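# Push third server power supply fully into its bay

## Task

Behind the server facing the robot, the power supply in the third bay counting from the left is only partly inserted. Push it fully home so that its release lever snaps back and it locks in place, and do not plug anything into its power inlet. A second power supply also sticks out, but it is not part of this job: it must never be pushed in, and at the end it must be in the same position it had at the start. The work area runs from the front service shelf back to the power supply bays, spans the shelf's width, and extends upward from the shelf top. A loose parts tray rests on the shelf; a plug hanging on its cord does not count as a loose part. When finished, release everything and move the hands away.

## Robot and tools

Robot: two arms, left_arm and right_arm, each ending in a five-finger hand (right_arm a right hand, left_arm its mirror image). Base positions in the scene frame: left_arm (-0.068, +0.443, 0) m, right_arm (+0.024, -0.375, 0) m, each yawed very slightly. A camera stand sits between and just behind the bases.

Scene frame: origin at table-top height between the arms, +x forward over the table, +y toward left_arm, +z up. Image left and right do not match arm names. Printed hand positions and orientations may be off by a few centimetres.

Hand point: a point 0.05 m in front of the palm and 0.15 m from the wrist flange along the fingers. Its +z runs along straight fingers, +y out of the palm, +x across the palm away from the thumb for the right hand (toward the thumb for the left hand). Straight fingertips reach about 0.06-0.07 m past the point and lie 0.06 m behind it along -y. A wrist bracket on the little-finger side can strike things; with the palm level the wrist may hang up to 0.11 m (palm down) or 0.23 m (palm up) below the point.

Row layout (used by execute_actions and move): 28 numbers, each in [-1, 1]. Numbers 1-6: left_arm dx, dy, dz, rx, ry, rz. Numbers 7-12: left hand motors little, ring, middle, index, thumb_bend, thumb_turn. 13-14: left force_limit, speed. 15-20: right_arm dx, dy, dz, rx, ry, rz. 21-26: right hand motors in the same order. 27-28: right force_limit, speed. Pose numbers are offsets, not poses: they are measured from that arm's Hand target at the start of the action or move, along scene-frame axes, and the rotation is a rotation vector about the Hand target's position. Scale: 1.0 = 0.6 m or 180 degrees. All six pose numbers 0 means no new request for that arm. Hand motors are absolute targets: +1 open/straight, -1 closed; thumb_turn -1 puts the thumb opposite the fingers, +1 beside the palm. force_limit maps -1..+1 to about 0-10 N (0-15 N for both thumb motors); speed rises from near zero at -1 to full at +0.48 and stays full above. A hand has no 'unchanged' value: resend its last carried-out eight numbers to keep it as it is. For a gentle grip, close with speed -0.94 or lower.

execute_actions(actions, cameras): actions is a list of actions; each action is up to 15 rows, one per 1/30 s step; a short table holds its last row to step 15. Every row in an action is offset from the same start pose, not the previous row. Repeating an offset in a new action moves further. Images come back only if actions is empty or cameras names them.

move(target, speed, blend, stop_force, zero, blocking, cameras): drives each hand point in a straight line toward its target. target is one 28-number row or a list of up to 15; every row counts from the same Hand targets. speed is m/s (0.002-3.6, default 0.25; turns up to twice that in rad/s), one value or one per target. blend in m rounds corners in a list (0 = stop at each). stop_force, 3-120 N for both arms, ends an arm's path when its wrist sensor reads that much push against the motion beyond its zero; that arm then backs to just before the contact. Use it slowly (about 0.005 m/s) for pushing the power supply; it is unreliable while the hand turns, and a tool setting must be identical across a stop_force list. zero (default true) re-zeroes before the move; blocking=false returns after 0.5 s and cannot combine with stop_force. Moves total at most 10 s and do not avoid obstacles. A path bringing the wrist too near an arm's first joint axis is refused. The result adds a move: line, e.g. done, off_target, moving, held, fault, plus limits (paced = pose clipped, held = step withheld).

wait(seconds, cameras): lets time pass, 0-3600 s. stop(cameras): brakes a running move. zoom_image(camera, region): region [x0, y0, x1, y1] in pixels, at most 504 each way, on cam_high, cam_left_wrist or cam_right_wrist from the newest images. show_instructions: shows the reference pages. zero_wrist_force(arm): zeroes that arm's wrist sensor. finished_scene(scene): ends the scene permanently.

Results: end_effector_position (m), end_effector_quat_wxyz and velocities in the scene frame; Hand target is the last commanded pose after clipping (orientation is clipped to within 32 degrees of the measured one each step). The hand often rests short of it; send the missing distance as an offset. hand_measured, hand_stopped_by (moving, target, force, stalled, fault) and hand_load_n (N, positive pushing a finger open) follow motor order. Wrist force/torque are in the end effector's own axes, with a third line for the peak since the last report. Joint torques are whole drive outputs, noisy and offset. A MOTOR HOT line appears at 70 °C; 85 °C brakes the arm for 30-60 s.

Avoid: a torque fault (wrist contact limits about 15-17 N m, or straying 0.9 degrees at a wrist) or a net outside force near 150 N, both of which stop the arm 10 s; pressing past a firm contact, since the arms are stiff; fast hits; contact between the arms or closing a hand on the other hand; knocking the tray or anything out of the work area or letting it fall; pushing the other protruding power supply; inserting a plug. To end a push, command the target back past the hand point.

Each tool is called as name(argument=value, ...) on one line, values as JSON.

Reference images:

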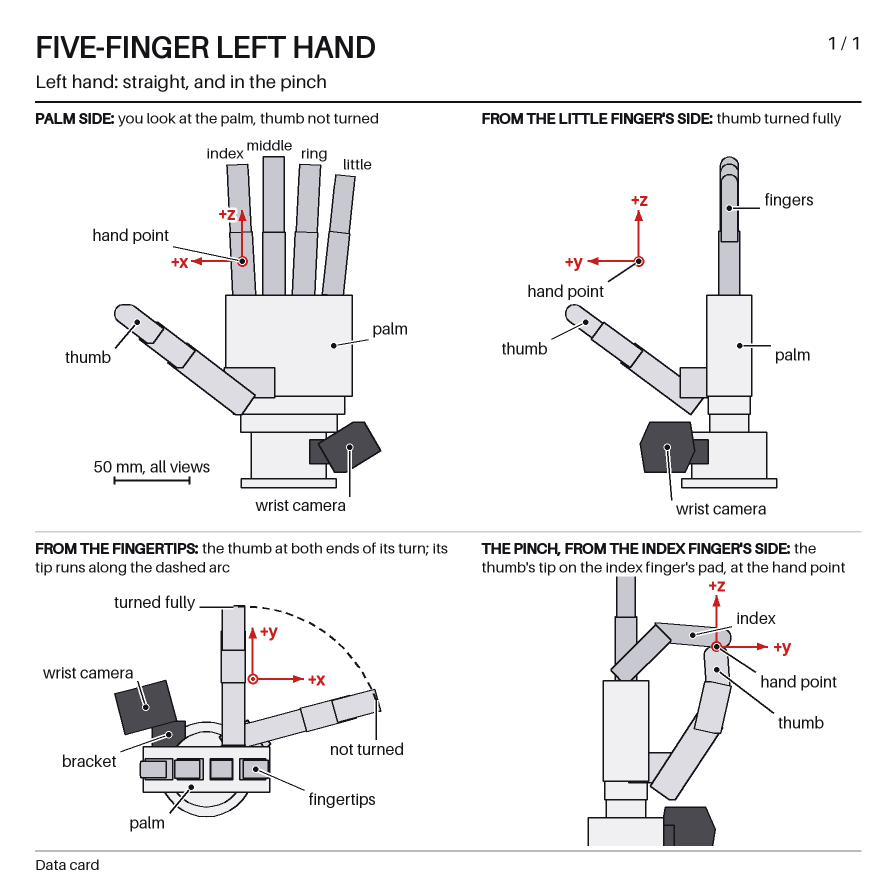

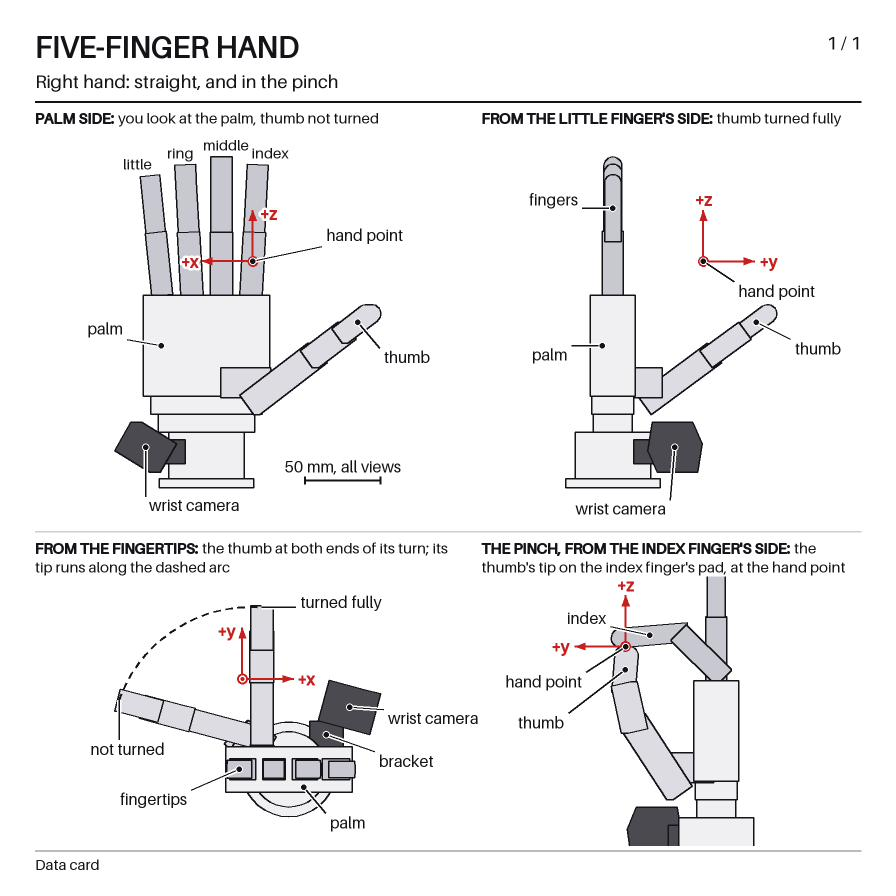

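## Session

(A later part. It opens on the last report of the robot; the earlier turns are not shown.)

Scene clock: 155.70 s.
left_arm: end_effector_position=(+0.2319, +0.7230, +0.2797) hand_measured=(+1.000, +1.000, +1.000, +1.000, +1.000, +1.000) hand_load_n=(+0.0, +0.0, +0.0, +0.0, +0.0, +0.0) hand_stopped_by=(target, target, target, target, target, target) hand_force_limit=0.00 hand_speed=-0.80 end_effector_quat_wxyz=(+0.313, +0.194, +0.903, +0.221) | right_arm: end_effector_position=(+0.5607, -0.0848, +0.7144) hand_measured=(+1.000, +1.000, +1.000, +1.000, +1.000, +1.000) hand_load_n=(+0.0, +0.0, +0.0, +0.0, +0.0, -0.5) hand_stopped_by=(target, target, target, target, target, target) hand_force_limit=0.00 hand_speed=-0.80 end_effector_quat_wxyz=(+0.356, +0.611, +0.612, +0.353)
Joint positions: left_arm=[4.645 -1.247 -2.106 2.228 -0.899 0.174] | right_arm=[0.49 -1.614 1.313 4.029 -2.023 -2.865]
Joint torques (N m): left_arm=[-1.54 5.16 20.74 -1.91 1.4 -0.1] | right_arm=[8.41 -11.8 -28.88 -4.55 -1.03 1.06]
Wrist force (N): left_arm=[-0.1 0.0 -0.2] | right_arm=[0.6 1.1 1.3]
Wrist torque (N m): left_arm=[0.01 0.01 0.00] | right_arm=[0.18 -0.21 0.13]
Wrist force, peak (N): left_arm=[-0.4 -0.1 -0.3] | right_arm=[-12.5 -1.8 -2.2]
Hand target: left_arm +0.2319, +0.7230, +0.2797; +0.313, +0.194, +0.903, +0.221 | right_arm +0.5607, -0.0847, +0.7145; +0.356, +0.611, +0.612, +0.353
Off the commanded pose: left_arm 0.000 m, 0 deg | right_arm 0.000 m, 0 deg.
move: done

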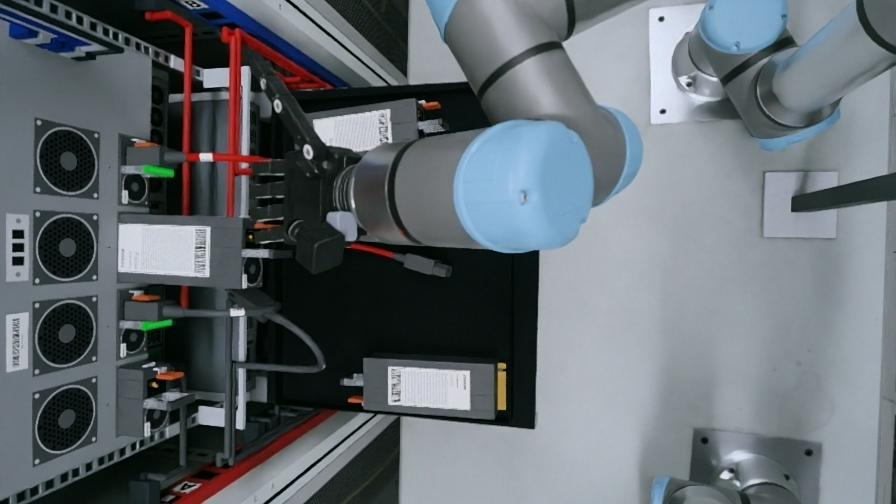

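move(target=[[0,0,0,0,0,0,1,1,1,1,1,1,0,-0.8,-0.12,0.0,0,0,0,0,1,1,1,1,1,1,0,-0.8],[0,0,0,0,0,0,1,1,1,1,1,1,0,-0.8,-0.12,0.10,0.05,0,0,0,1,1,1,1,1,1,0,-0.8]], speed=0.06, cameras=["cam_high","cam_right_wrist"])

zoom_image(camera="cam_right_wrist", region=[120, 0, 420, 220])

Scene clock: 161.17 s.
left_arm: end_effector_position=(+0.2319, +0.7230, +0.2797) hand_measured=(+1.000, +1.000, +1.000, +1.000, +1.000, +1.000) hand_load_n=(+0.0, +0.0, +0.0, +0.0, +0.0, +0.0) hand_stopped_by=(target, target, target, target, target, target) hand_force_limit=0.00 hand_speed=-0.80 end_effector_quat_wxyz=(+0.313, +0.194, +0.903, +0.221) | right_arm: end_effector_position=(+0.4887, -0.0246, +0.7444) hand_measured=(+1.000, +1.000, +1.000, +1.000, +1.000, +1.000) hand_load_n=(+0.0, +0.0, +0.0, +0.0, +0.0, +0.0) hand_stopped_by=(target, target, target, target, target, target) hand_force_limit=0.00 hand_speed=-0.80 end_effector_quat_wxyz=(+0.356, +0.611, +0.612, +0.353)
Joint positions: left_arm=[4.645 -1.247 -2.106 2.228 -0.899 0.174] | right_arm=[0.71 -1.583 1.189 4.2 -2.202 -2.714]
Joint torques (N m): left_arm=[-0.8 6.32 19.95 -2.34 1.2 -0.03] | right_arm=[-10.75 -29.76 -14.81 -5.56 0.51 -1.7]
Wrist force (N): left_arm=[-0.3 0.1 0.0] | right_arm=[0.7 0.5 1.3]
Wrist torque (N m): left_arm=[0.02 0.05 -0.02] | right_arm=[0.08 -0.21 0.07]
Wrist force, peak (N): left_arm=[-0.4 -0.4 -0.4] | right_arm=[-1.9 1.3 1.9]
Hand target: left_arm +0.2319, +0.7230, +0.2797; +0.313, +0.194, +0.903, +0.221 | right_arm +0.4887, -0.0247, +0.7445; +0.356, +0.611, +0.612, +0.353
Off the commanded pose: left_arm 0.000 m, 0 deg | right_arm 0.000 m, 0 deg.
move: done

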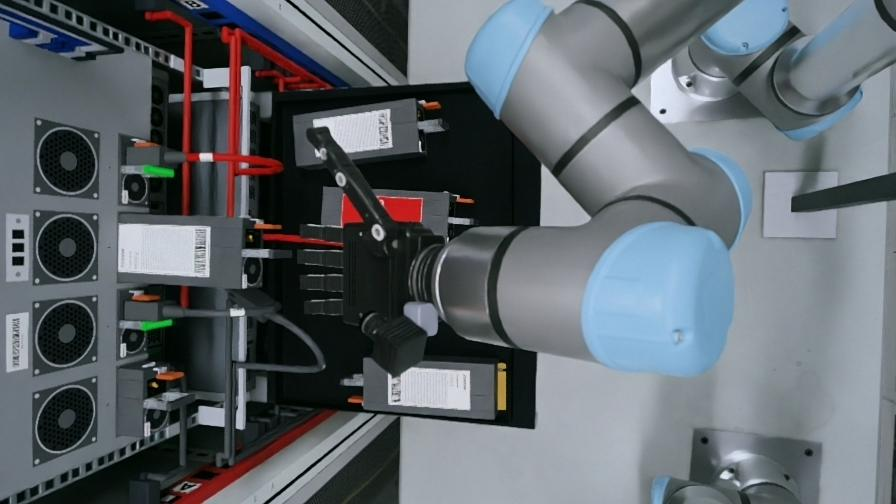

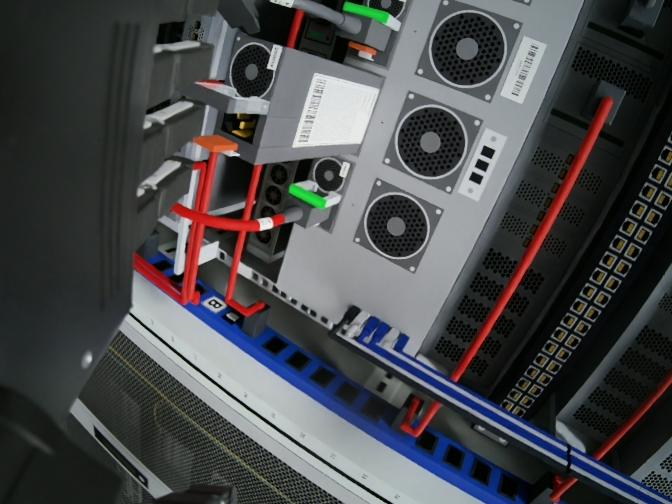

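Scaled by 1.680 from the camera's image (finer frame: 960x720).

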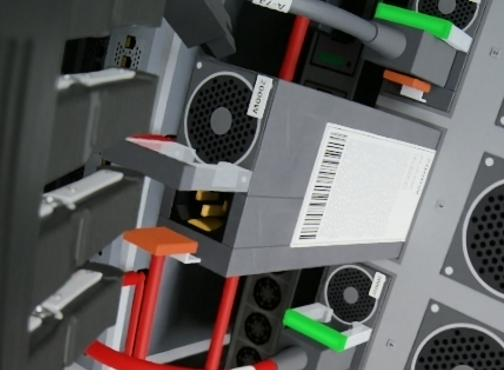

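move(target=[0,0,0,0,0,0,1,1,1,1,1,1,0,-0.8,-0.03,0.10,0.02,-0.433,0,0.25,-1,-1,-1,-1,1,1,0,-0.3], speed=0.12, cameras=["cam_high","cam_right_wrist"])

Scene clock: 204.10 s.
left_arm: end_effector_position=(+0.2319, +0.7230, +0.2797) hand_measured=(+1.000, +1.000, +1.000, +1.000, +1.000, +1.000) hand_load_n=(+0.0, +0.0, +0.0, +0.0, +0.0, +0.0) hand_stopped_by=(target, target, target, target, target, target) hand_force_limit=0.00 hand_speed=-0.80 end_effector_quat_wxyz=(+0.313, +0.194, +0.903, +0.221) | right_arm: end_effector_position=(+0.4708, +0.0354, +0.7564) hand_measured=(-1.000, -1.000, -1.000, -1.000, +1.000, +1.000) hand_load_n=(+0.0, +0.0, +0.0, +0.5, +0.0, +0.0) hand_stopped_by=(target, target, target, target, target, target) hand_force_limit=0.00 hand_speed=-0.30 end_effector_quat_wxyz=(+0.501, -0.002, +0.865, +0.000)
Joint positions: left_arm=[4.645 -1.247 -2.106 2.228 -0.899 0.174] | right_arm=[0.654 -1.61 1.115 4.275 -2.153 -4.328]
Joint torques (N m): left_arm=[-1.68 6.09 22.18 -2.28 1.38 -0.24] | right_arm=[-10.49 -28.21 -11.05 -4.4 0.13 0.12]
Wrist force (N): left_arm=[-0.2 0.1 -0.2] | right_arm=[-0.9 2.4 0.9]
Wrist torque (N m): left_arm=[0.03 0.02 -0.01] | right_arm=[0.43 0.00 0.02]
Wrist force, peak (N): left_arm=[-0.4 -0.2 -0.5] | right_arm=[-0.5 2.6 1.3]
Hand target: left_arm +0.2319, +0.7230, +0.2797; +0.313, +0.194, +0.903, +0.221 | right_arm +0.4707, +0.0353, +0.7565; +0.502, -0.002, +0.865, +0.000
Off the commanded pose: left_arm 0.000 m, 0 deg | right_arm 0.000 m, 0 deg.
move: done

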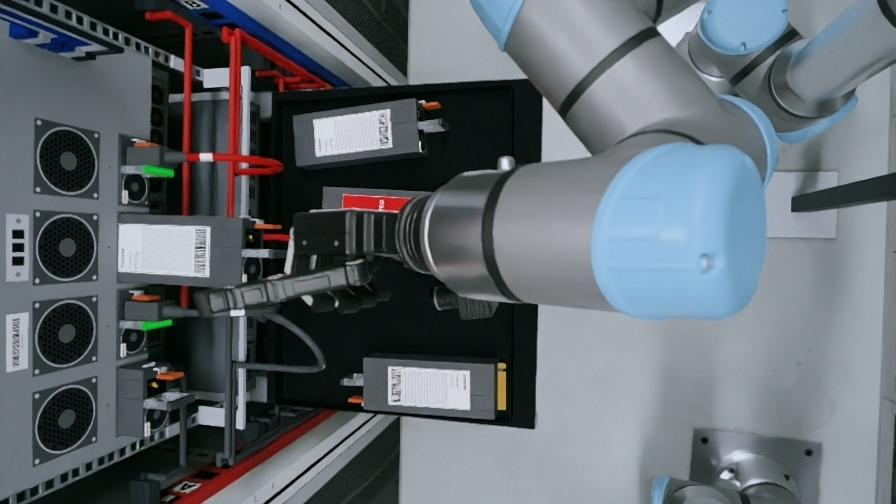

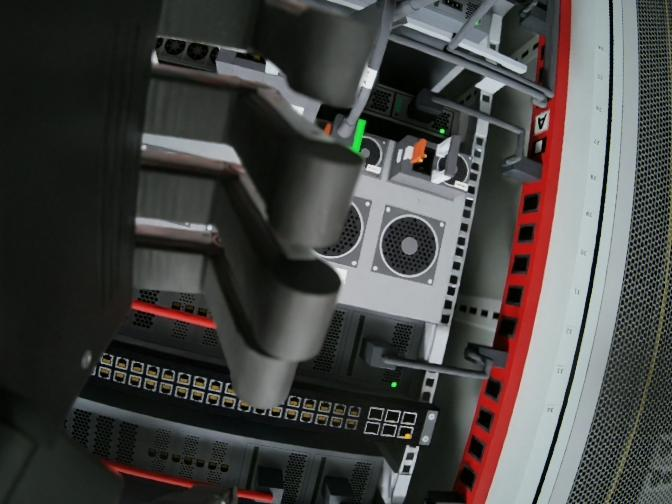

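zoom_image(camera="cam_high", region=[180, 180, 440, 340])

Scaled by 1.938.

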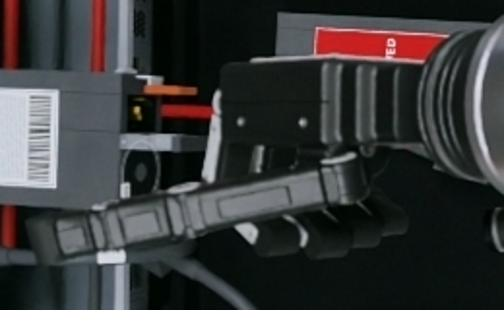

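zoom_image(camera="cam_high", region=[330, 330, 530, 440])

zoom_image(camera="cam_high", region=[100, 190, 300, 300])

Scaled by 2.520.

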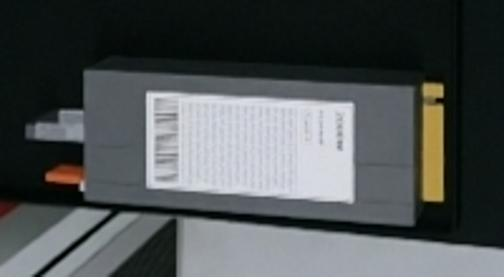

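Scaled by 2.520.

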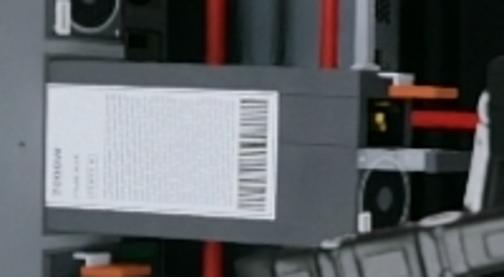

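move(target=[0,0,0,0,0,0,1,1,1,1,1,1,0,-0.8,-0.02,0.0,-0.12,0,-0.0833,0,-1,-1,-1,-1,1,1,0,-0.3], speed=0.1, cameras=["cam_high","cam_right_wrist"])

zoom_image(camera="cam_high", region=[200, 180, 360, 300])

Scene clock: 223.57 s.
left_arm: end_effector_position=(+0.2319, +0.7230, +0.2797) hand_measured=(+1.000, +1.000, +1.000, +1.000, +1.000, +1.000) hand_load_n=(+0.5, +0.0, +0.0, +0.0, +0.0, +0.0) hand_stopped_by=(target, target, target, target, target, target) hand_force_limit=0.00 hand_speed=-0.80 end_effector_quat_wxyz=(+0.313, +0.194, +0.903, +0.221) | right_arm: end_effector_position=(+0.4586, +0.0354, +0.6845) hand_measured=(-1.000, -1.000, -1.000, -1.000, +1.000, +1.000) hand_load_n=(+0.0, +0.0, +0.0, +0.5, +0.0, +0.0) hand_stopped_by=(target, target, target, target, target, target) hand_force_limit=0.00 hand_speed=-0.30 end_effector_quat_wxyz=(+0.610, -0.002, +0.792, +0.000)
Joint positions: left_arm=[4.645 -1.247 -2.106 2.228 -0.899 0.174] | right_arm=[0.705 -1.693 1.59 3.587 -2.278 -4.487]
Joint torques (N m): left_arm=[-0.05 4.71 22.33 -2.34 1.2 -0.13] | right_arm=[-10.63 -7.26 -21.22 -3.38 0.37 0.93]
Wrist force (N): left_arm=[-0.3 -0.1 -0.2] | right_arm=[-0.5 2.7 0.6]
Wrist torque (N m): left_arm=[-0.01 0.03 -0.01] | right_arm=[0.45 -0.03 0.02]
Wrist force, peak (N): left_arm=[-0.4 -0.2 -0.5] | right_arm=[-0.3 2.9 0.5]
Hand target: left_arm +0.2319, +0.7230, +0.2797; +0.313, +0.194, +0.903, +0.221 | right_arm +0.4587, +0.0353, +0.6845; +0.610, -0.002, +0.792, +0.000
Off the commanded pose: left_arm 0.000 m, 0 deg | right_arm 0.000 m, 0 deg.
move: done

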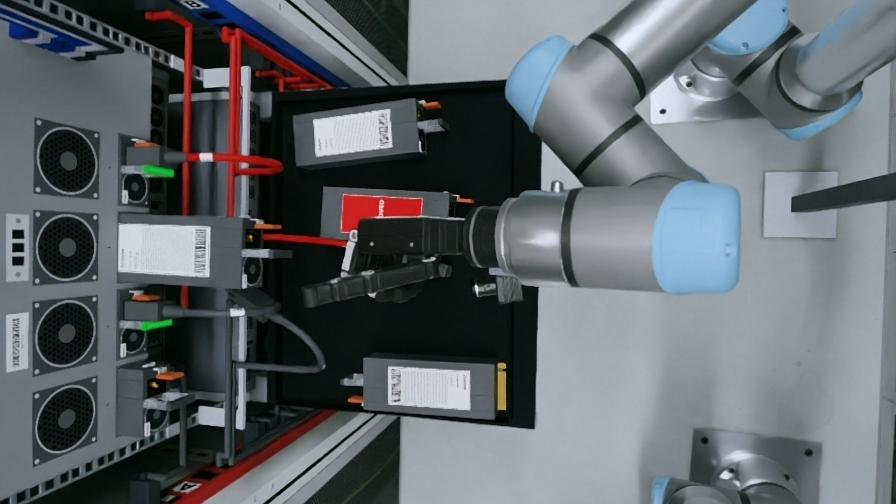

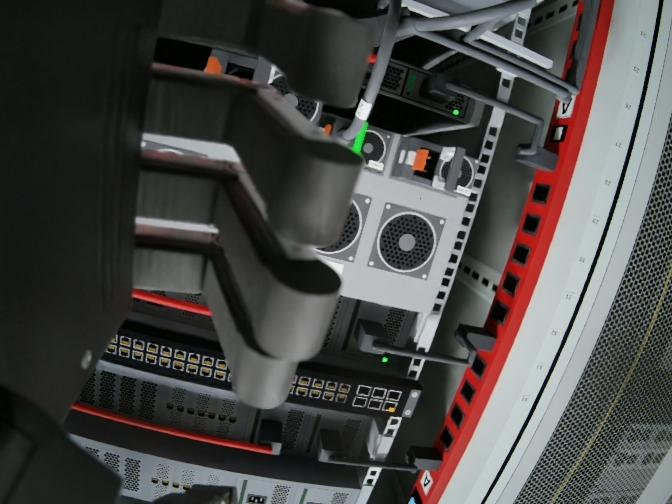

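Scaled by 3.150.

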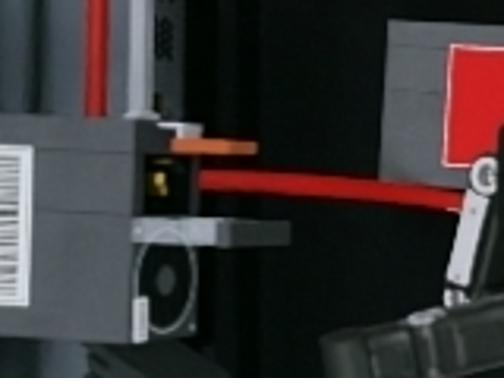

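move(target=[0,0,0,0,0,0,1,1,1,1,1,1,0,-0.8,0,0.0083,-0.0992,0,0,0,-1,-1,-1,-1,1,1,0,-0.3], speed=0.06, stop_force=12, cameras=["cam_high","cam_right_wrist"])

zoom_image(camera="cam_high", region=[200, 180, 360, 300])

Scene clock: 232.13 s.
left_arm: end_effector_position=(+0.2319, +0.7230, +0.2797) hand_measured=(+1.000, +1.000, +1.000, +1.000, +1.000, +1.000) hand_load_n=(+0.0, +0.0, +0.0, +0.0, +0.0, +0.0) hand_stopped_by=(target, target, target, target, target, target) hand_force_limit=0.00 hand_speed=-0.80 end_effector_quat_wxyz=(+0.313, +0.194, +0.903, +0.221) | right_arm: end_effector_position=(+0.4587, +0.0403, +0.6249) hand_measured=(-1.000, -1.000, -1.000, -1.000, +1.000, +1.000) hand_load_n=(+0.0, +0.0, +0.0, +0.0, -0.5, +0.0) hand_stopped_by=(target, target, target, target, target, target) hand_force_limit=0.00 hand_speed=-0.30 end_effector_quat_wxyz=(+0.610, -0.002, +0.792, +0.000)
Joint positions: left_arm=[4.645 -1.247 -2.106 2.228 -0.899 0.174] | right_arm=[0.715 -1.686 1.736 3.437 -2.287 -4.483]
Joint torques (N m): left_arm=[-1.74 7.12 22.05 -2.41 1.37 -0.14] | right_arm=[-11.43 -25.51 -30.34 0.81 0.36 -1.31]
Wrist force (N): left_arm=[-0.1 0.0 -0.3] | right_arm=[-0.6 2.3 0.6]
Wrist torque (N m): left_arm=[0.01 0.00 0.00] | right_arm=[0.39 -0.01 0.01]
Wrist force, peak (N): left_arm=[-0.4 0.3 -0.5] | right_arm=[-0.2 2.7 0.7]
Hand target: left_arm +0.2319, +0.7230, +0.2797; +0.313, +0.194, +0.903, +0.221 | right_arm +0.4587, +0.0403, +0.6249; +0.610, -0.002, +0.792, +0.000
Off the commanded pose: left_arm 0.000 m, 0 deg | right_arm 0.000 m, 0 deg.
move: done

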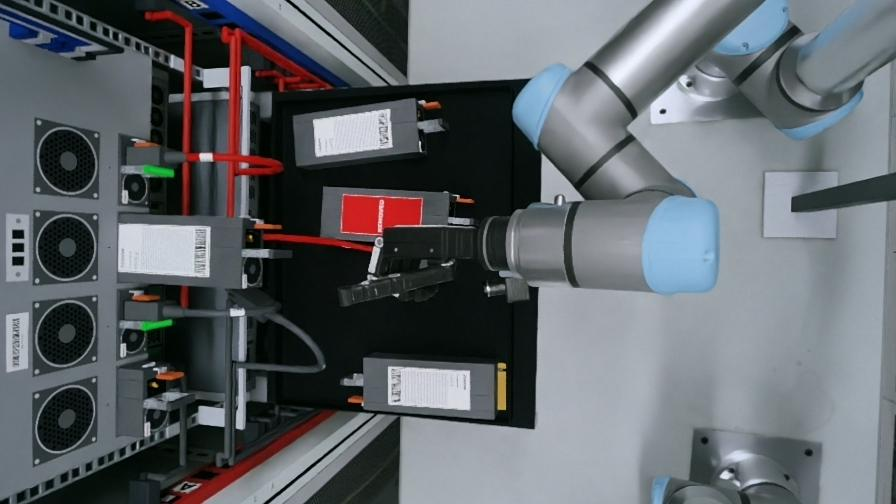

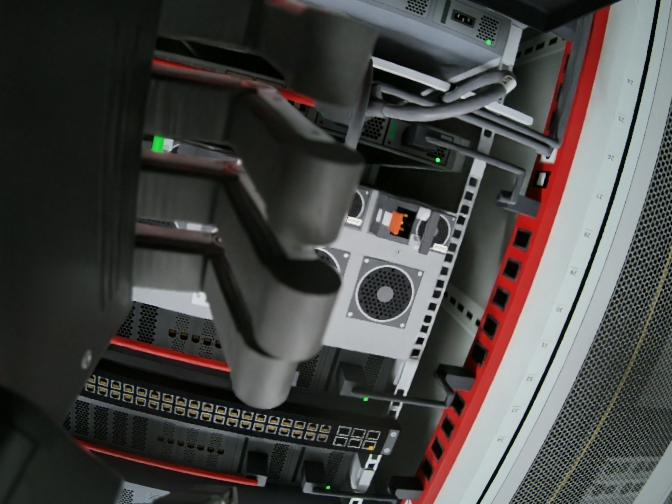

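Scaled by 3.150.

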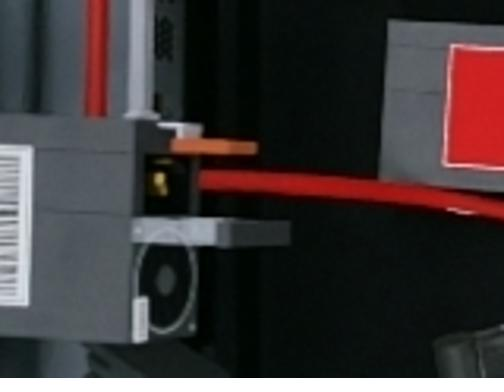

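move(target=[0,0,0,0,0,0,1,1,1,1,1,1,0,-0.8,0.09,0,0,0,0,0,-1,-1,-1,-1,1,1,0,-0.3], speed=0.04, stop_force=8, cameras=["cam_high","cam_right_wrist"])

zoom_image(camera="cam_high", region=[200, 180, 360, 300])

Scene clock: 236.60 s.
left_arm: end_effector_position=(+0.2319, +0.7230, +0.2797) hand_measured=(+1.000, +1.000, +1.000, +1.000, +1.000, +1.000) hand_load_n=(+0.0, +0.5, +0.0, +0.0, +0.0, +0.0) hand_stopped_by=(target, target, target, target, target, target) hand_force_limit=0.00 hand_speed=-0.80 end_effector_quat_wxyz=(+0.313, +0.194, +0.903, +0.221) | right_arm: end_effector_position=(+0.5127, +0.0403, +0.6249) hand_measured=(-1.000, -1.000, -1.000, -1.000, +1.000, +1.000) hand_load_n=(+0.5, +0.0, +0.0, +0.0, +0.0, +0.0) hand_stopped_by=(target, target, target, target, target, target) hand_force_limit=0.00 hand_speed=-0.30 end_effector_quat_wxyz=(+0.610, -0.002, +0.792, +0.000)
Joint positions: left_arm=[4.645 -1.247 -2.106 2.228 -0.899 0.174] | right_arm=[0.625 -1.611 1.669 3.406 -2.203 -4.521]
Joint torques (N m): left_arm=[-1.75 6.46 21.88 -2.51 1.36 0.14] | right_arm=[10.09 -29.58 -12.88 0.25 -0.85 1.03]
Wrist force (N): left_arm=[-0.1 -0.2 -0.2] | right_arm=[-0.4 2.3 0.6]
Wrist torque (N m): left_arm=[-0.02 0.01 0.00] | right_arm=[0.40 -0.03 0.02]
Wrist force, peak (N): left_arm=[-0.5 0.3 -0.4] | right_arm=[-0.4 2.8 0.7]
Hand target: left_arm +0.2319, +0.7230, +0.2797; +0.313, +0.194, +0.903, +0.221 | right_arm +0.5127, +0.0403, +0.6249; +0.610, -0.002, +0.792, +0.000
Off the commanded pose: left_arm 0.000 m, 0 deg | right_arm 0.000 m, 0 deg.
move: done

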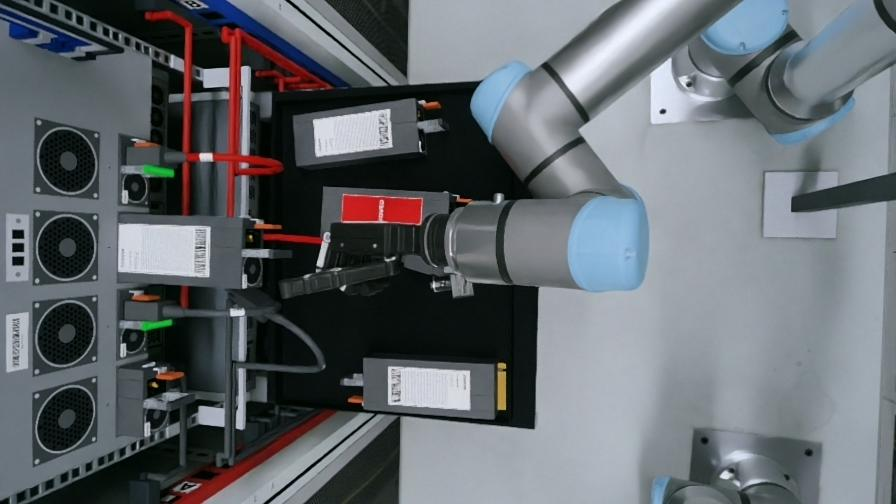

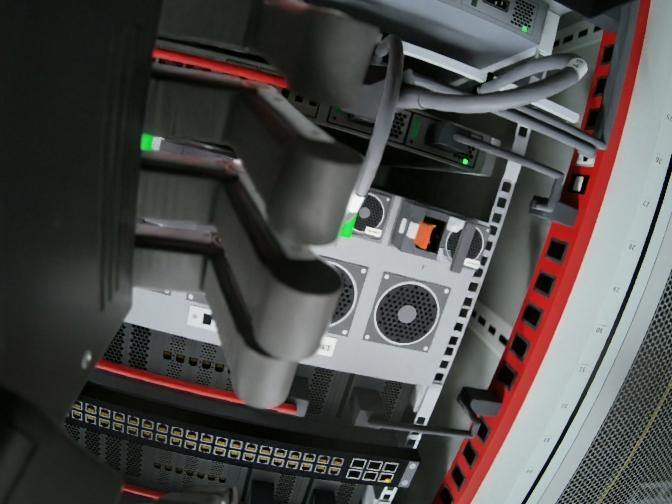

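Scaled by 3.150.

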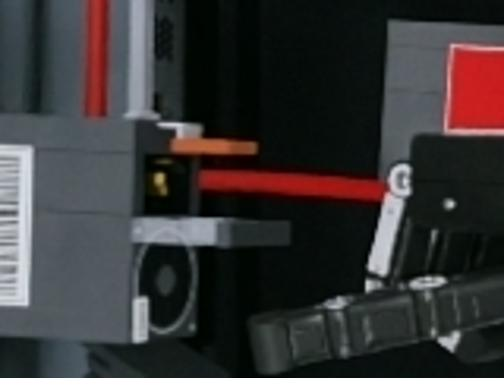

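move(target=[0,0,0,0,0,0,1,1,1,1,1,1,0,-0.8,0.035,0.01,0,0,0,0,-1,-1,-1,-1,1,1,0,-0.3], speed=0.03, stop_force=8, cameras=["cam_high","cam_right_wrist"])

zoom_image(camera="cam_high", region=[200, 180, 360, 300])

Scene clock: 241.00 s.
left_arm: end_effector_position=(+0.2319, +0.7230, +0.2797) hand_measured=(+1.000, +1.000, +1.000, +1.000, +1.000, +1.000) hand_load_n=(+0.0, +0.0, +0.0, +0.0, +0.0, +0.0) hand_stopped_by=(target, target, target, target, target, target) hand_force_limit=0.00 hand_speed=-0.80 end_effector_quat_wxyz=(+0.313, +0.194, +0.903, +0.221) | right_arm: end_effector_position=(+0.5337, +0.0463, +0.6249) hand_measured=(-1.000, -1.000, -1.000, -1.000, +1.000, +1.000) hand_load_n=(+0.0, +0.0, +0.0, +0.0, +0.0, +0.0) hand_stopped_by=(target, target, target, target, target, target) hand_force_limit=0.00 hand_speed=-0.30 end_effector_quat_wxyz=(+0.610, -0.002, +0.792, +0.000)
Joint positions: left_arm=[4.645 -1.247 -2.106 2.228 -0.899 0.174] | right_arm=[0.606 -1.569 1.628 3.4 -2.184 -4.528]
Joint torques (N m): left_arm=[-0.63 5.91 21.94 -2.45 1.52 -0.15] | right_arm=[8.88 -31.4 -14.65 0.16 -0.92 1.1]
Wrist force (N): left_arm=[-0.3 0.0 -0.2] | right_arm=[-0.5 2.5 0.5]
Wrist torque (N m): left_arm=[0.01 0.03 -0.01] | right_arm=[0.45 -0.01 0.02]
Wrist force, peak (N): left_arm=[-0.5 -0.1 -0.5] | right_arm=[-0.6 2.7 0.7]
Hand target: left_arm +0.2319, +0.7230, +0.2797; +0.313, +0.194, +0.903, +0.221 | right_arm +0.5337, +0.0463, +0.6249; +0.610, -0.002, +0.792, +0.000
Off the commanded pose: left_arm 0.000 m, 0 deg | right_arm 0.000 m, 0 deg.
move: done

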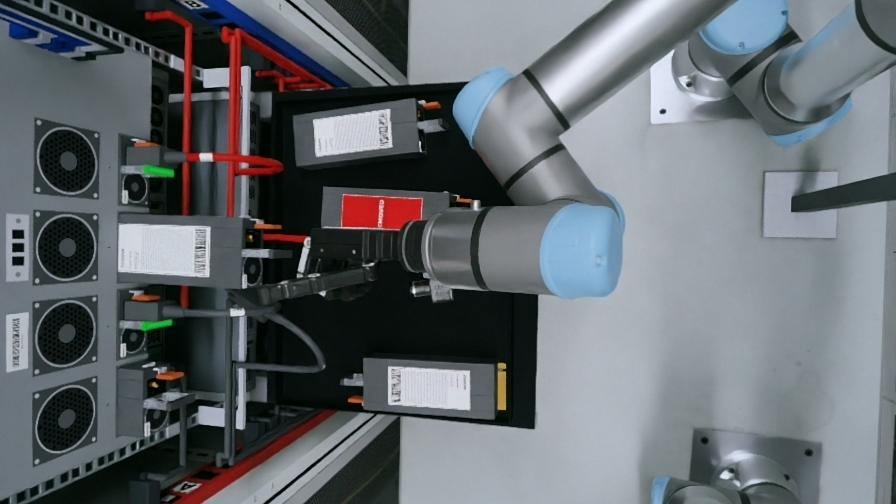

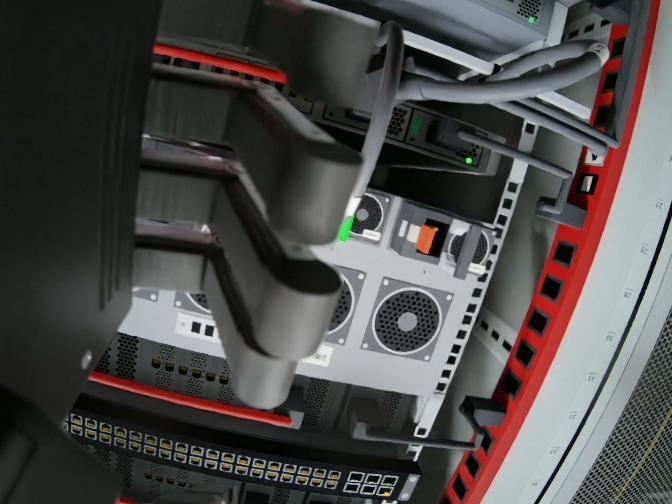

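Scaled by 3.150.

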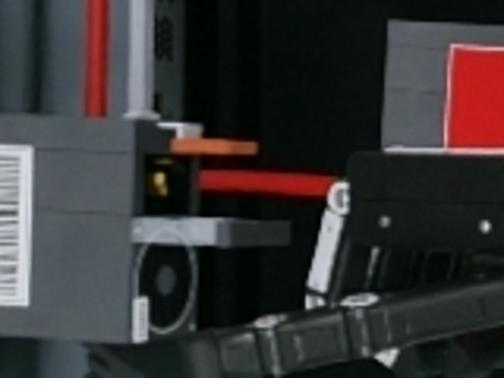

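move(target=[0,0,0,0,0,0,1,1,1,1,1,1,0,-0.8,0.05,0,0,0,0,0,-1,-1,-1,-1,1,1,0,-0.3], speed=0.015, stop_force=6, cameras=["cam_high"])

zoom_image(camera="cam_high", region=[200, 180, 360, 300])

Scene clock: 251.17 s.
left_arm: end_effector_position=(+0.2319, +0.7230, +0.2797) hand_measured=(+1.000, +1.000, +1.000, +1.000, +1.000, +1.000) hand_load_n=(+0.0, +0.0, +0.0, +0.0, +0.0, +0.0) hand_stopped_by=(target, target, target, target, target, target) hand_force_limit=0.00 hand_speed=-0.80 end_effector_quat_wxyz=(+0.313, +0.194, +0.903, +0.221) | right_arm: end_effector_position=(+0.5604, +0.0463, +0.6249) hand_measured=(-1.000, -1.000, -1.000, -1.000, +1.000, +1.000) hand_load_n=(+0.0, +0.0, +0.0, -1.0, +0.0, -0.5) hand_stopped_by=(target, target, target, target, target, target) hand_force_limit=0.00 hand_speed=-0.30 end_effector_quat_wxyz=(+0.610, -0.002, +0.792, +0.000)
Joint positions: left_arm=[4.645 -1.247 -2.106 2.228 -0.899 0.174] | right_arm=[0.57 -1.527 1.586 3.393 -2.15 -4.542]
Joint torques (N m): left_arm=[-1.31 6.04 22.94 -2.68 1.34 -0.23] | right_arm=[8.49 -29.94 -13.34 0.24 0.49 1.32]
Wrist force (N): left_arm=[-0.1 0.1 -0.1] | right_arm=[0.6 1.0 -5.3]
Wrist torque (N m): left_arm=[0.02 0.01 0.00] | right_arm=[0.59 0.14 0.04]
Wrist force, peak (N): left_arm=[-0.5 -0.4 -0.4] | right_arm=[6.1 0.7 -16.2]
Hand target: left_arm +0.2319, +0.7230, +0.2797; +0.313, +0.194, +0.903, +0.221 | right_arm +0.5604, +0.0463, +0.6249; +0.610, -0.002, +0.792, +0.000 (not the last commanded pose)
Off the commanded pose: left_arm 0.000 m, 0 deg | right_arm 0.003 m, 0 deg.
move: contact (right_arm)

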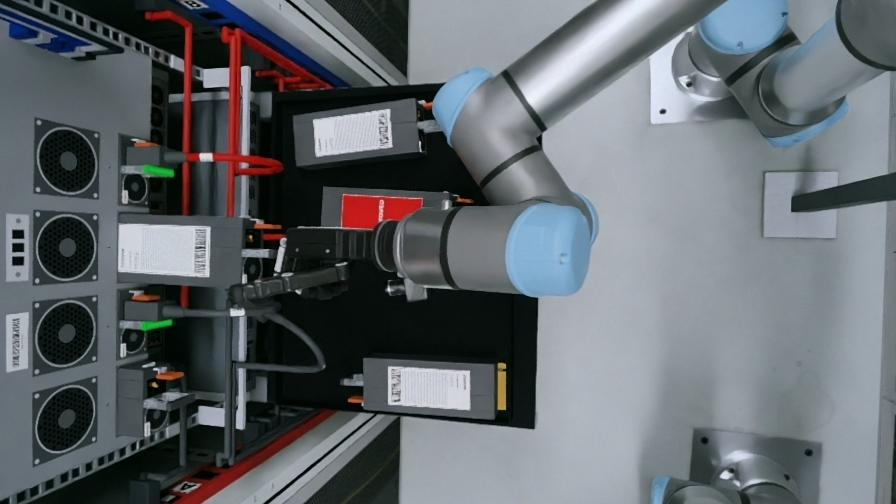

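Scaled by 3.150.

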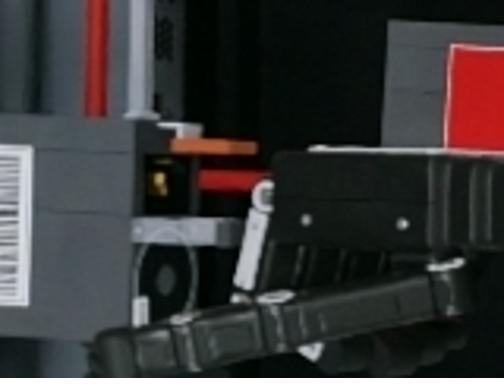

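move(target=[[0,0,0,0,0,0,1,1,1,1,1,1,0,-0.8,-0.05,0,0,0,0,0,-1,-1,-1,-1,1,1,0,-0.3],[0,0,0,0,0,0,1,1,1,1,1,1,0,-0.8,-0.05,0,-0.04,0,0,0,-1,-1,-1,-1,1,1,0,-0.3]], speed=0.05, cameras=["cam_high","cam_right_wrist"])

zoom_image(camera="cam_high", region=[200, 180, 360, 300])

Scene clock: 257.40 s.
left_arm: end_effector_position=(+0.2319, +0.7230, +0.2797) hand_measured=(+1.000, +1.000, +1.000, +1.000, +1.000, +1.000) hand_load_n=(+0.0, +0.0, +0.0, +0.0, +0.0, +0.0) hand_stopped_by=(target, target, target, target, target, target) hand_force_limit=0.00 hand_speed=-0.80 end_effector_quat_wxyz=(+0.313, +0.194, +0.903, +0.221) | right_arm: end_effector_position=(+0.5304, +0.0463, +0.6008) hand_measured=(-1.000, -1.000, -1.000, -1.000, +1.000, +1.000) hand_load_n=(+0.0, +0.0, +0.5, +0.0, +0.0, +0.0) hand_stopped_by=(target, target, target, target, target, target) hand_force_limit=0.00 hand_speed=-0.30 end_effector_quat_wxyz=(+0.610, -0.002, +0.792, +0.000) end_effector_velocity=(+0.001, +0.000, +0.001) end_effector_angular_velocity=(-0.002, +0.003, -0.001)
Joint positions: left_arm=[4.645 -1.247 -2.106 2.228 -0.899 0.174] | right_arm=[0.611 -1.568 1.689 3.339 -2.189 -4.526]
Joint velocities: left_arm=[within noise] | right_arm=[0 0.001 -0.005 0.007 0 0]
Joint torques (N m): left_arm=[-2.26 7.27 20.8 -2.65 1.39 -0.41] | right_arm=[-13.04 -21.6 -31.51 0.63 0.65 -1.19]
Wrist force (N): left_arm=[-0.3 0.0 -0.3] | right_arm=[-1.5 2.4 0.6]
Wrist torque (N m): left_arm=[0.02 0.03 -0.02] | right_arm=[0.41 0.18 -0.04]
Wrist force, peak (N): left_arm=[-0.3 -0.2 -0.7] | right_arm=[0.5 1.4 -5.5]
Hand target: left_arm +0.2319, +0.7230, +0.2797; +0.313, +0.194, +0.903, +0.221 | right_arm +0.5304, +0.0463, +0.6009; +0.610, -0.002, +0.792, +0.000
Off the commanded pose: left_arm 0.000 m, 0 deg | right_arm 0.000 m, 0 deg.
move: done

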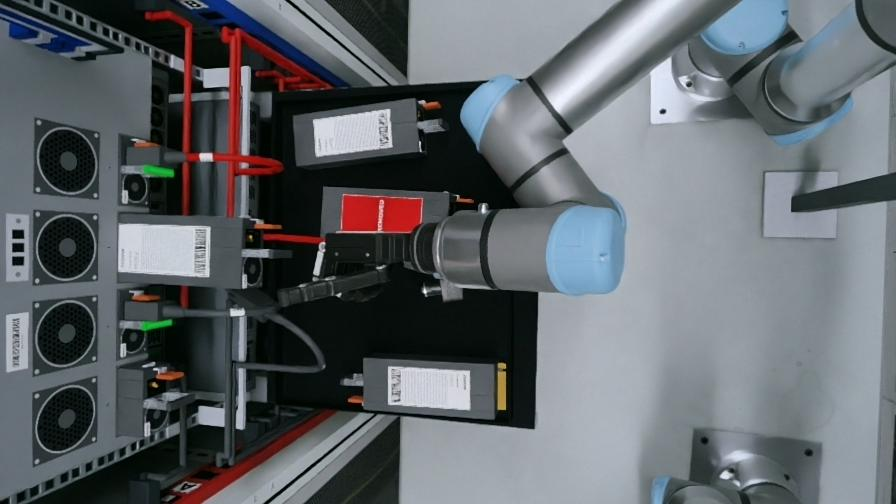

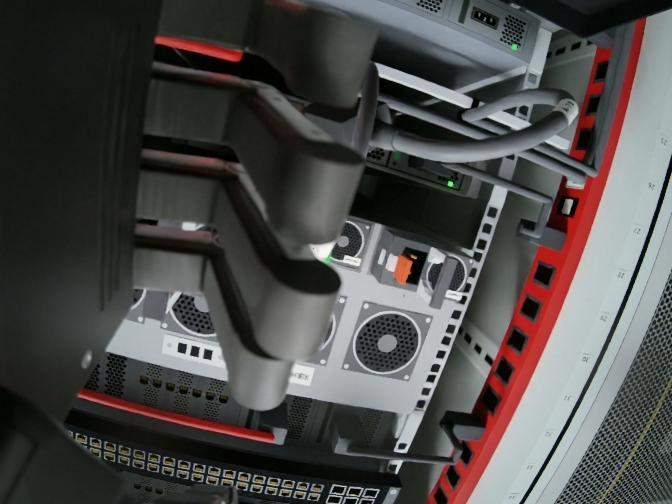

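Scaled by 3.150.

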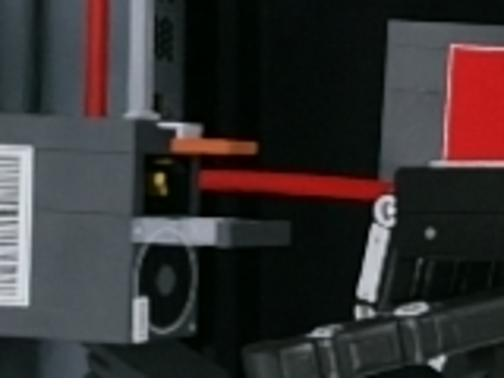

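move(target=[0,0,0,0,0,0,1,1,1,1,1,1,0,-0.8,0.035,0,0,0,0,0,-1,-1,-1,-1,1,1,0,-0.3], speed=0.04, stop_force=8)

move(target=[0,0,0,0,0,0,1,1,1,1,1,1,0,-0.8,0.03,0,0,0,0,0,-1,-1,-1,-1,1,1,0,-0.3], speed=0.01, stop_force=5, cameras=["cam_high"])

zoom_image(camera="cam_high", region=[200, 180, 360, 300])

Scene clock: 262.50 s.
left_arm: end_effector_position=(+0.2319, +0.7230, +0.2797) hand_measured=(+1.000, +1.000, +1.000, +1.000, +1.000, +1.000) hand_load_n=(+0.0, +0.0, +0.5, +0.0, +0.0, +0.0) hand_stopped_by=(target, target, target, target, target, target) hand_force_limit=0.00 hand_speed=-0.80 end_effector_quat_wxyz=(+0.313, +0.194, +0.903, +0.221) | right_arm: end_effector_position=(+0.5514, +0.0463, +0.6009) hand_measured=(-1.000, -1.000, -1.000, -1.000, +1.000, +1.000) hand_load_n=(+0.0, +0.0, +0.0, +0.0, +0.0, +0.0) hand_stopped_by=(target, target, target, target, target, target) hand_force_limit=0.00 hand_speed=-0.30 end_effector_quat_wxyz=(+0.610, -0.002, +0.792, +0.000)
Joint positions: left_arm=[4.645 -1.247 -2.106 2.228 -0.899 0.174] | right_arm=[0.582 -1.536 1.657 3.334 -2.161 -4.537]
Joint torques (N m): left_arm=[-0.82 7.24 22.01 -2.64 1.63 -0.38] | right_arm=[10.6 -32.05 -13.72 -0.07 -1.02 1.47]
Wrist force (N): left_arm=[-0.3 0.1 -0.2] | right_arm=[-1.4 2.0 0.3]
Wrist torque (N m): left_arm=[0.03 0.04 -0.02] | right_arm=[0.36 0.18 -0.05]
Wrist force, peak (N): left_arm=[-0.3 0.1 -0.6] | right_arm=[-1.6 2.4 0.6]
Hand target: left_arm +0.2319, +0.7230, +0.2797; +0.313, +0.194, +0.903, +0.221 | right_arm +0.5514, +0.0463, +0.6009; +0.610, -0.002, +0.792, +0.000
Off the commanded pose: left_arm 0.000 m, 0 deg | right_arm 0.000 m, 0 deg.
move: done

Scene clock: 264.50 s.
left_arm: end_effector_position=(+0.2319, +0.7230, +0.2797) hand_measured=(+1.000, +1.000, +1.000, +1.000, +1.000, +1.000) hand_load_n=(+0.0, +0.0, +0.0, +0.0, +0.0, +0.0) hand_stopped_by=(target, target, target, target, target, target) hand_force_limit=0.00 hand_speed=-0.80 end_effector_quat_wxyz=(+0.313, +0.194, +0.903, +0.221) | right_arm: end_effector_position=(+0.5607, +0.0463, +0.6009) hand_measured=(-1.000, -1.000, -1.000, -1.000, +1.000, +1.000) hand_load_n=(+0.0, +0.0, +0.0, -1.0, +0.0, +0.0) hand_stopped_by=(target, target, target, target, target, target) hand_force_limit=0.00 hand_speed=-0.30 end_effector_quat_wxyz=(+0.610, -0.002, +0.792, +0.000)
Joint positions: left_arm=[4.645 -1.247 -2.106 2.228 -0.899 0.174] | right_arm=[0.57 -1.521 1.642 3.332 -2.15 -4.542]
Joint torques (N m): left_arm=[-1.69 5.94 22.4 -2.65 1.58 -0.2] | right_arm=[8.82 -30.13 -14.38 -0.1 -0.88 1.37]
Wrist force (N): left_arm=[-0.1 -0.1 -0.2] | right_arm=[0.2 1.2 -4.0]
Wrist torque (N m): left_arm=[-0.01 0.00 0.00] | right_arm=[0.52 0.14 0.02]
Wrist force, peak (N): left_arm=[-0.1 -0.3 -0.6] | right_arm=[3.5 1.2 -10.0]
Hand target: left_arm +0.2319, +0.7230, +0.2797; +0.313, +0.194, +0.903, +0.221 | right_arm +0.5607, +0.0463, +0.6009; +0.610, -0.002, +0.792, +0.000 (not the last commanded pose)
Off the commanded pose: left_arm 0.000 m, 0 deg | right_arm 0.009 m, 0 deg.
move: contact (right_arm)

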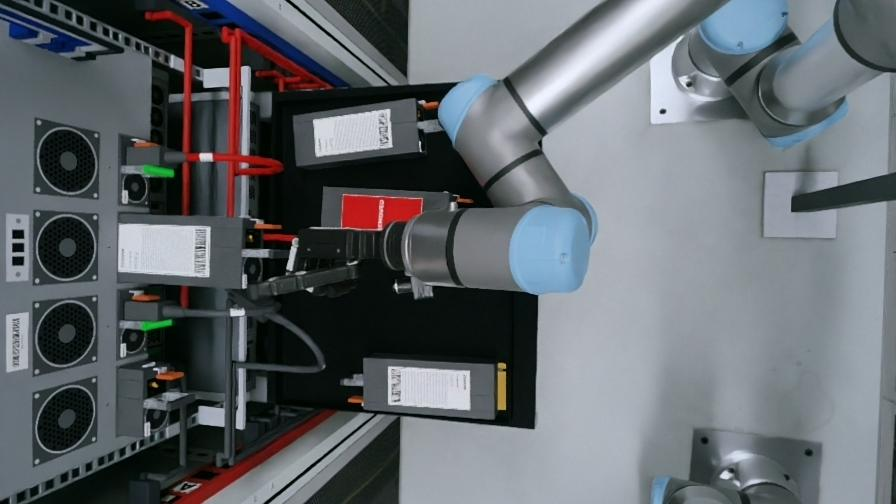

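Scaled by 3.150.

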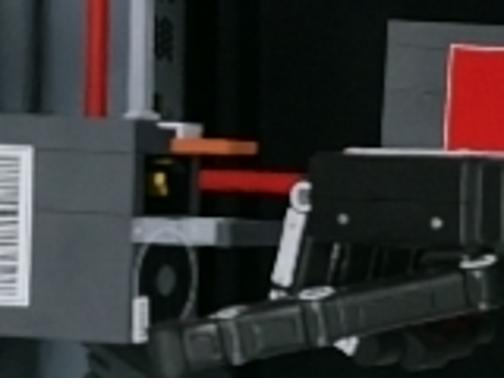

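move(target=[0,0,0,0,0,0,1,1,1,1,1,1,0,-0.8,0.06,0,0,0,0,0,-1,-1,-1,-1,1,1,0,-0.3], speed=0.015, stop_force=25, cameras=["cam_high"])

zoom_image(camera="cam_high", region=[90, 180, 330, 300])

Scene clock: 269.17 s.
left_arm: end_effector_position=(+0.2319, +0.7230, +0.2797) hand_measured=(+1.000, +1.000, +1.000, +1.000, +1.000, +1.000) hand_load_n=(+0.5, +0.0, +0.0, +0.0, +0.0, +0.0) hand_stopped_by=(target, target, target, target, target, target) hand_force_limit=0.00 hand_speed=-0.80 end_effector_quat_wxyz=(+0.313, +0.194, +0.903, +0.221) | right_arm: end_effector_position=(+0.5618, +0.0464, +0.6009) hand_measured=(-1.000, -1.000, -1.000, -1.000, +1.000, +1.000) hand_load_n=(+0.5, +0.0, +0.0, -3.5, +0.0, +0.0) hand_stopped_by=(target, target, target, target, target, target) hand_force_limit=0.00 hand_speed=-0.30 end_effector_quat_wxyz=(+0.610, -0.002, +0.792, +0.000)
Joint positions: left_arm=[4.645 -1.247 -2.106 2.228 -0.899 0.174] | right_arm=[0.568 -1.52 1.64 3.332 -2.148 -4.542]
Joint torques (N m): left_arm=[-1.34 7.23 22.04 -2.73 1.6 -0.09] | right_arm=[1.55 -23.34 -14.92 0.47 0.4 1.54]
Wrist force (N): left_arm=[-0.4 -0.1 -0.6] | right_arm=[7.2 -1.5 -26.0]
Wrist torque (N m): left_arm=[0.03 0.04 -0.02] | right_arm=[1.51 0.24 0.33]
Wrist force, peak (N): left_arm=[-0.4 -0.1 -0.6] | right_arm=[23.5 -8.3 -50.2]
Hand target: left_arm +0.2319, +0.7230, +0.2797; +0.313, +0.194, +0.903, +0.221 | right_arm +0.5618, +0.0464, +0.6009; +0.610, -0.002, +0.792, +0.000 (not the last commanded pose)
Off the commanded pose: left_arm 0.000 m, 0 deg | right_arm 0.035 m, 0 deg.
move: contact (right_arm)

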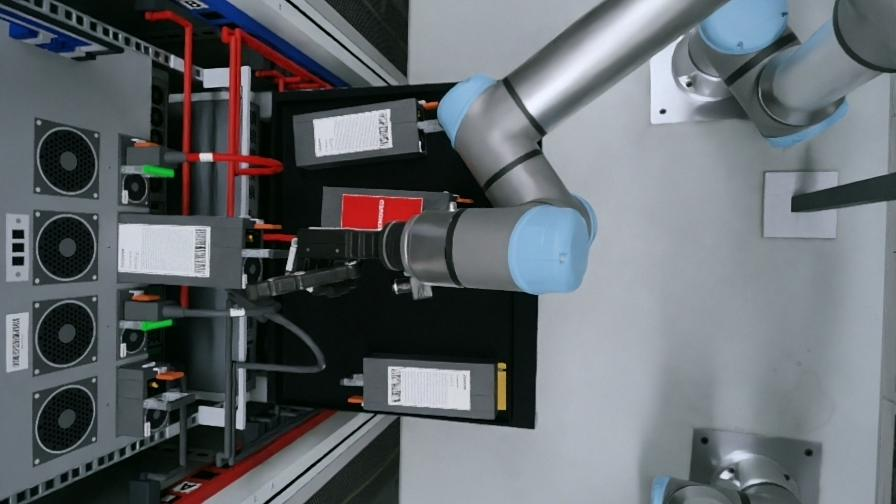

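Scaled by 2.100.

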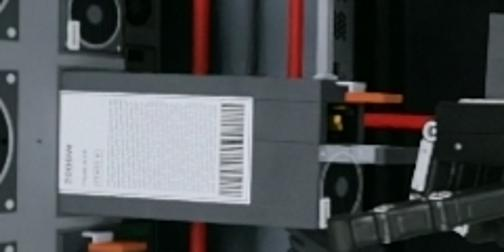

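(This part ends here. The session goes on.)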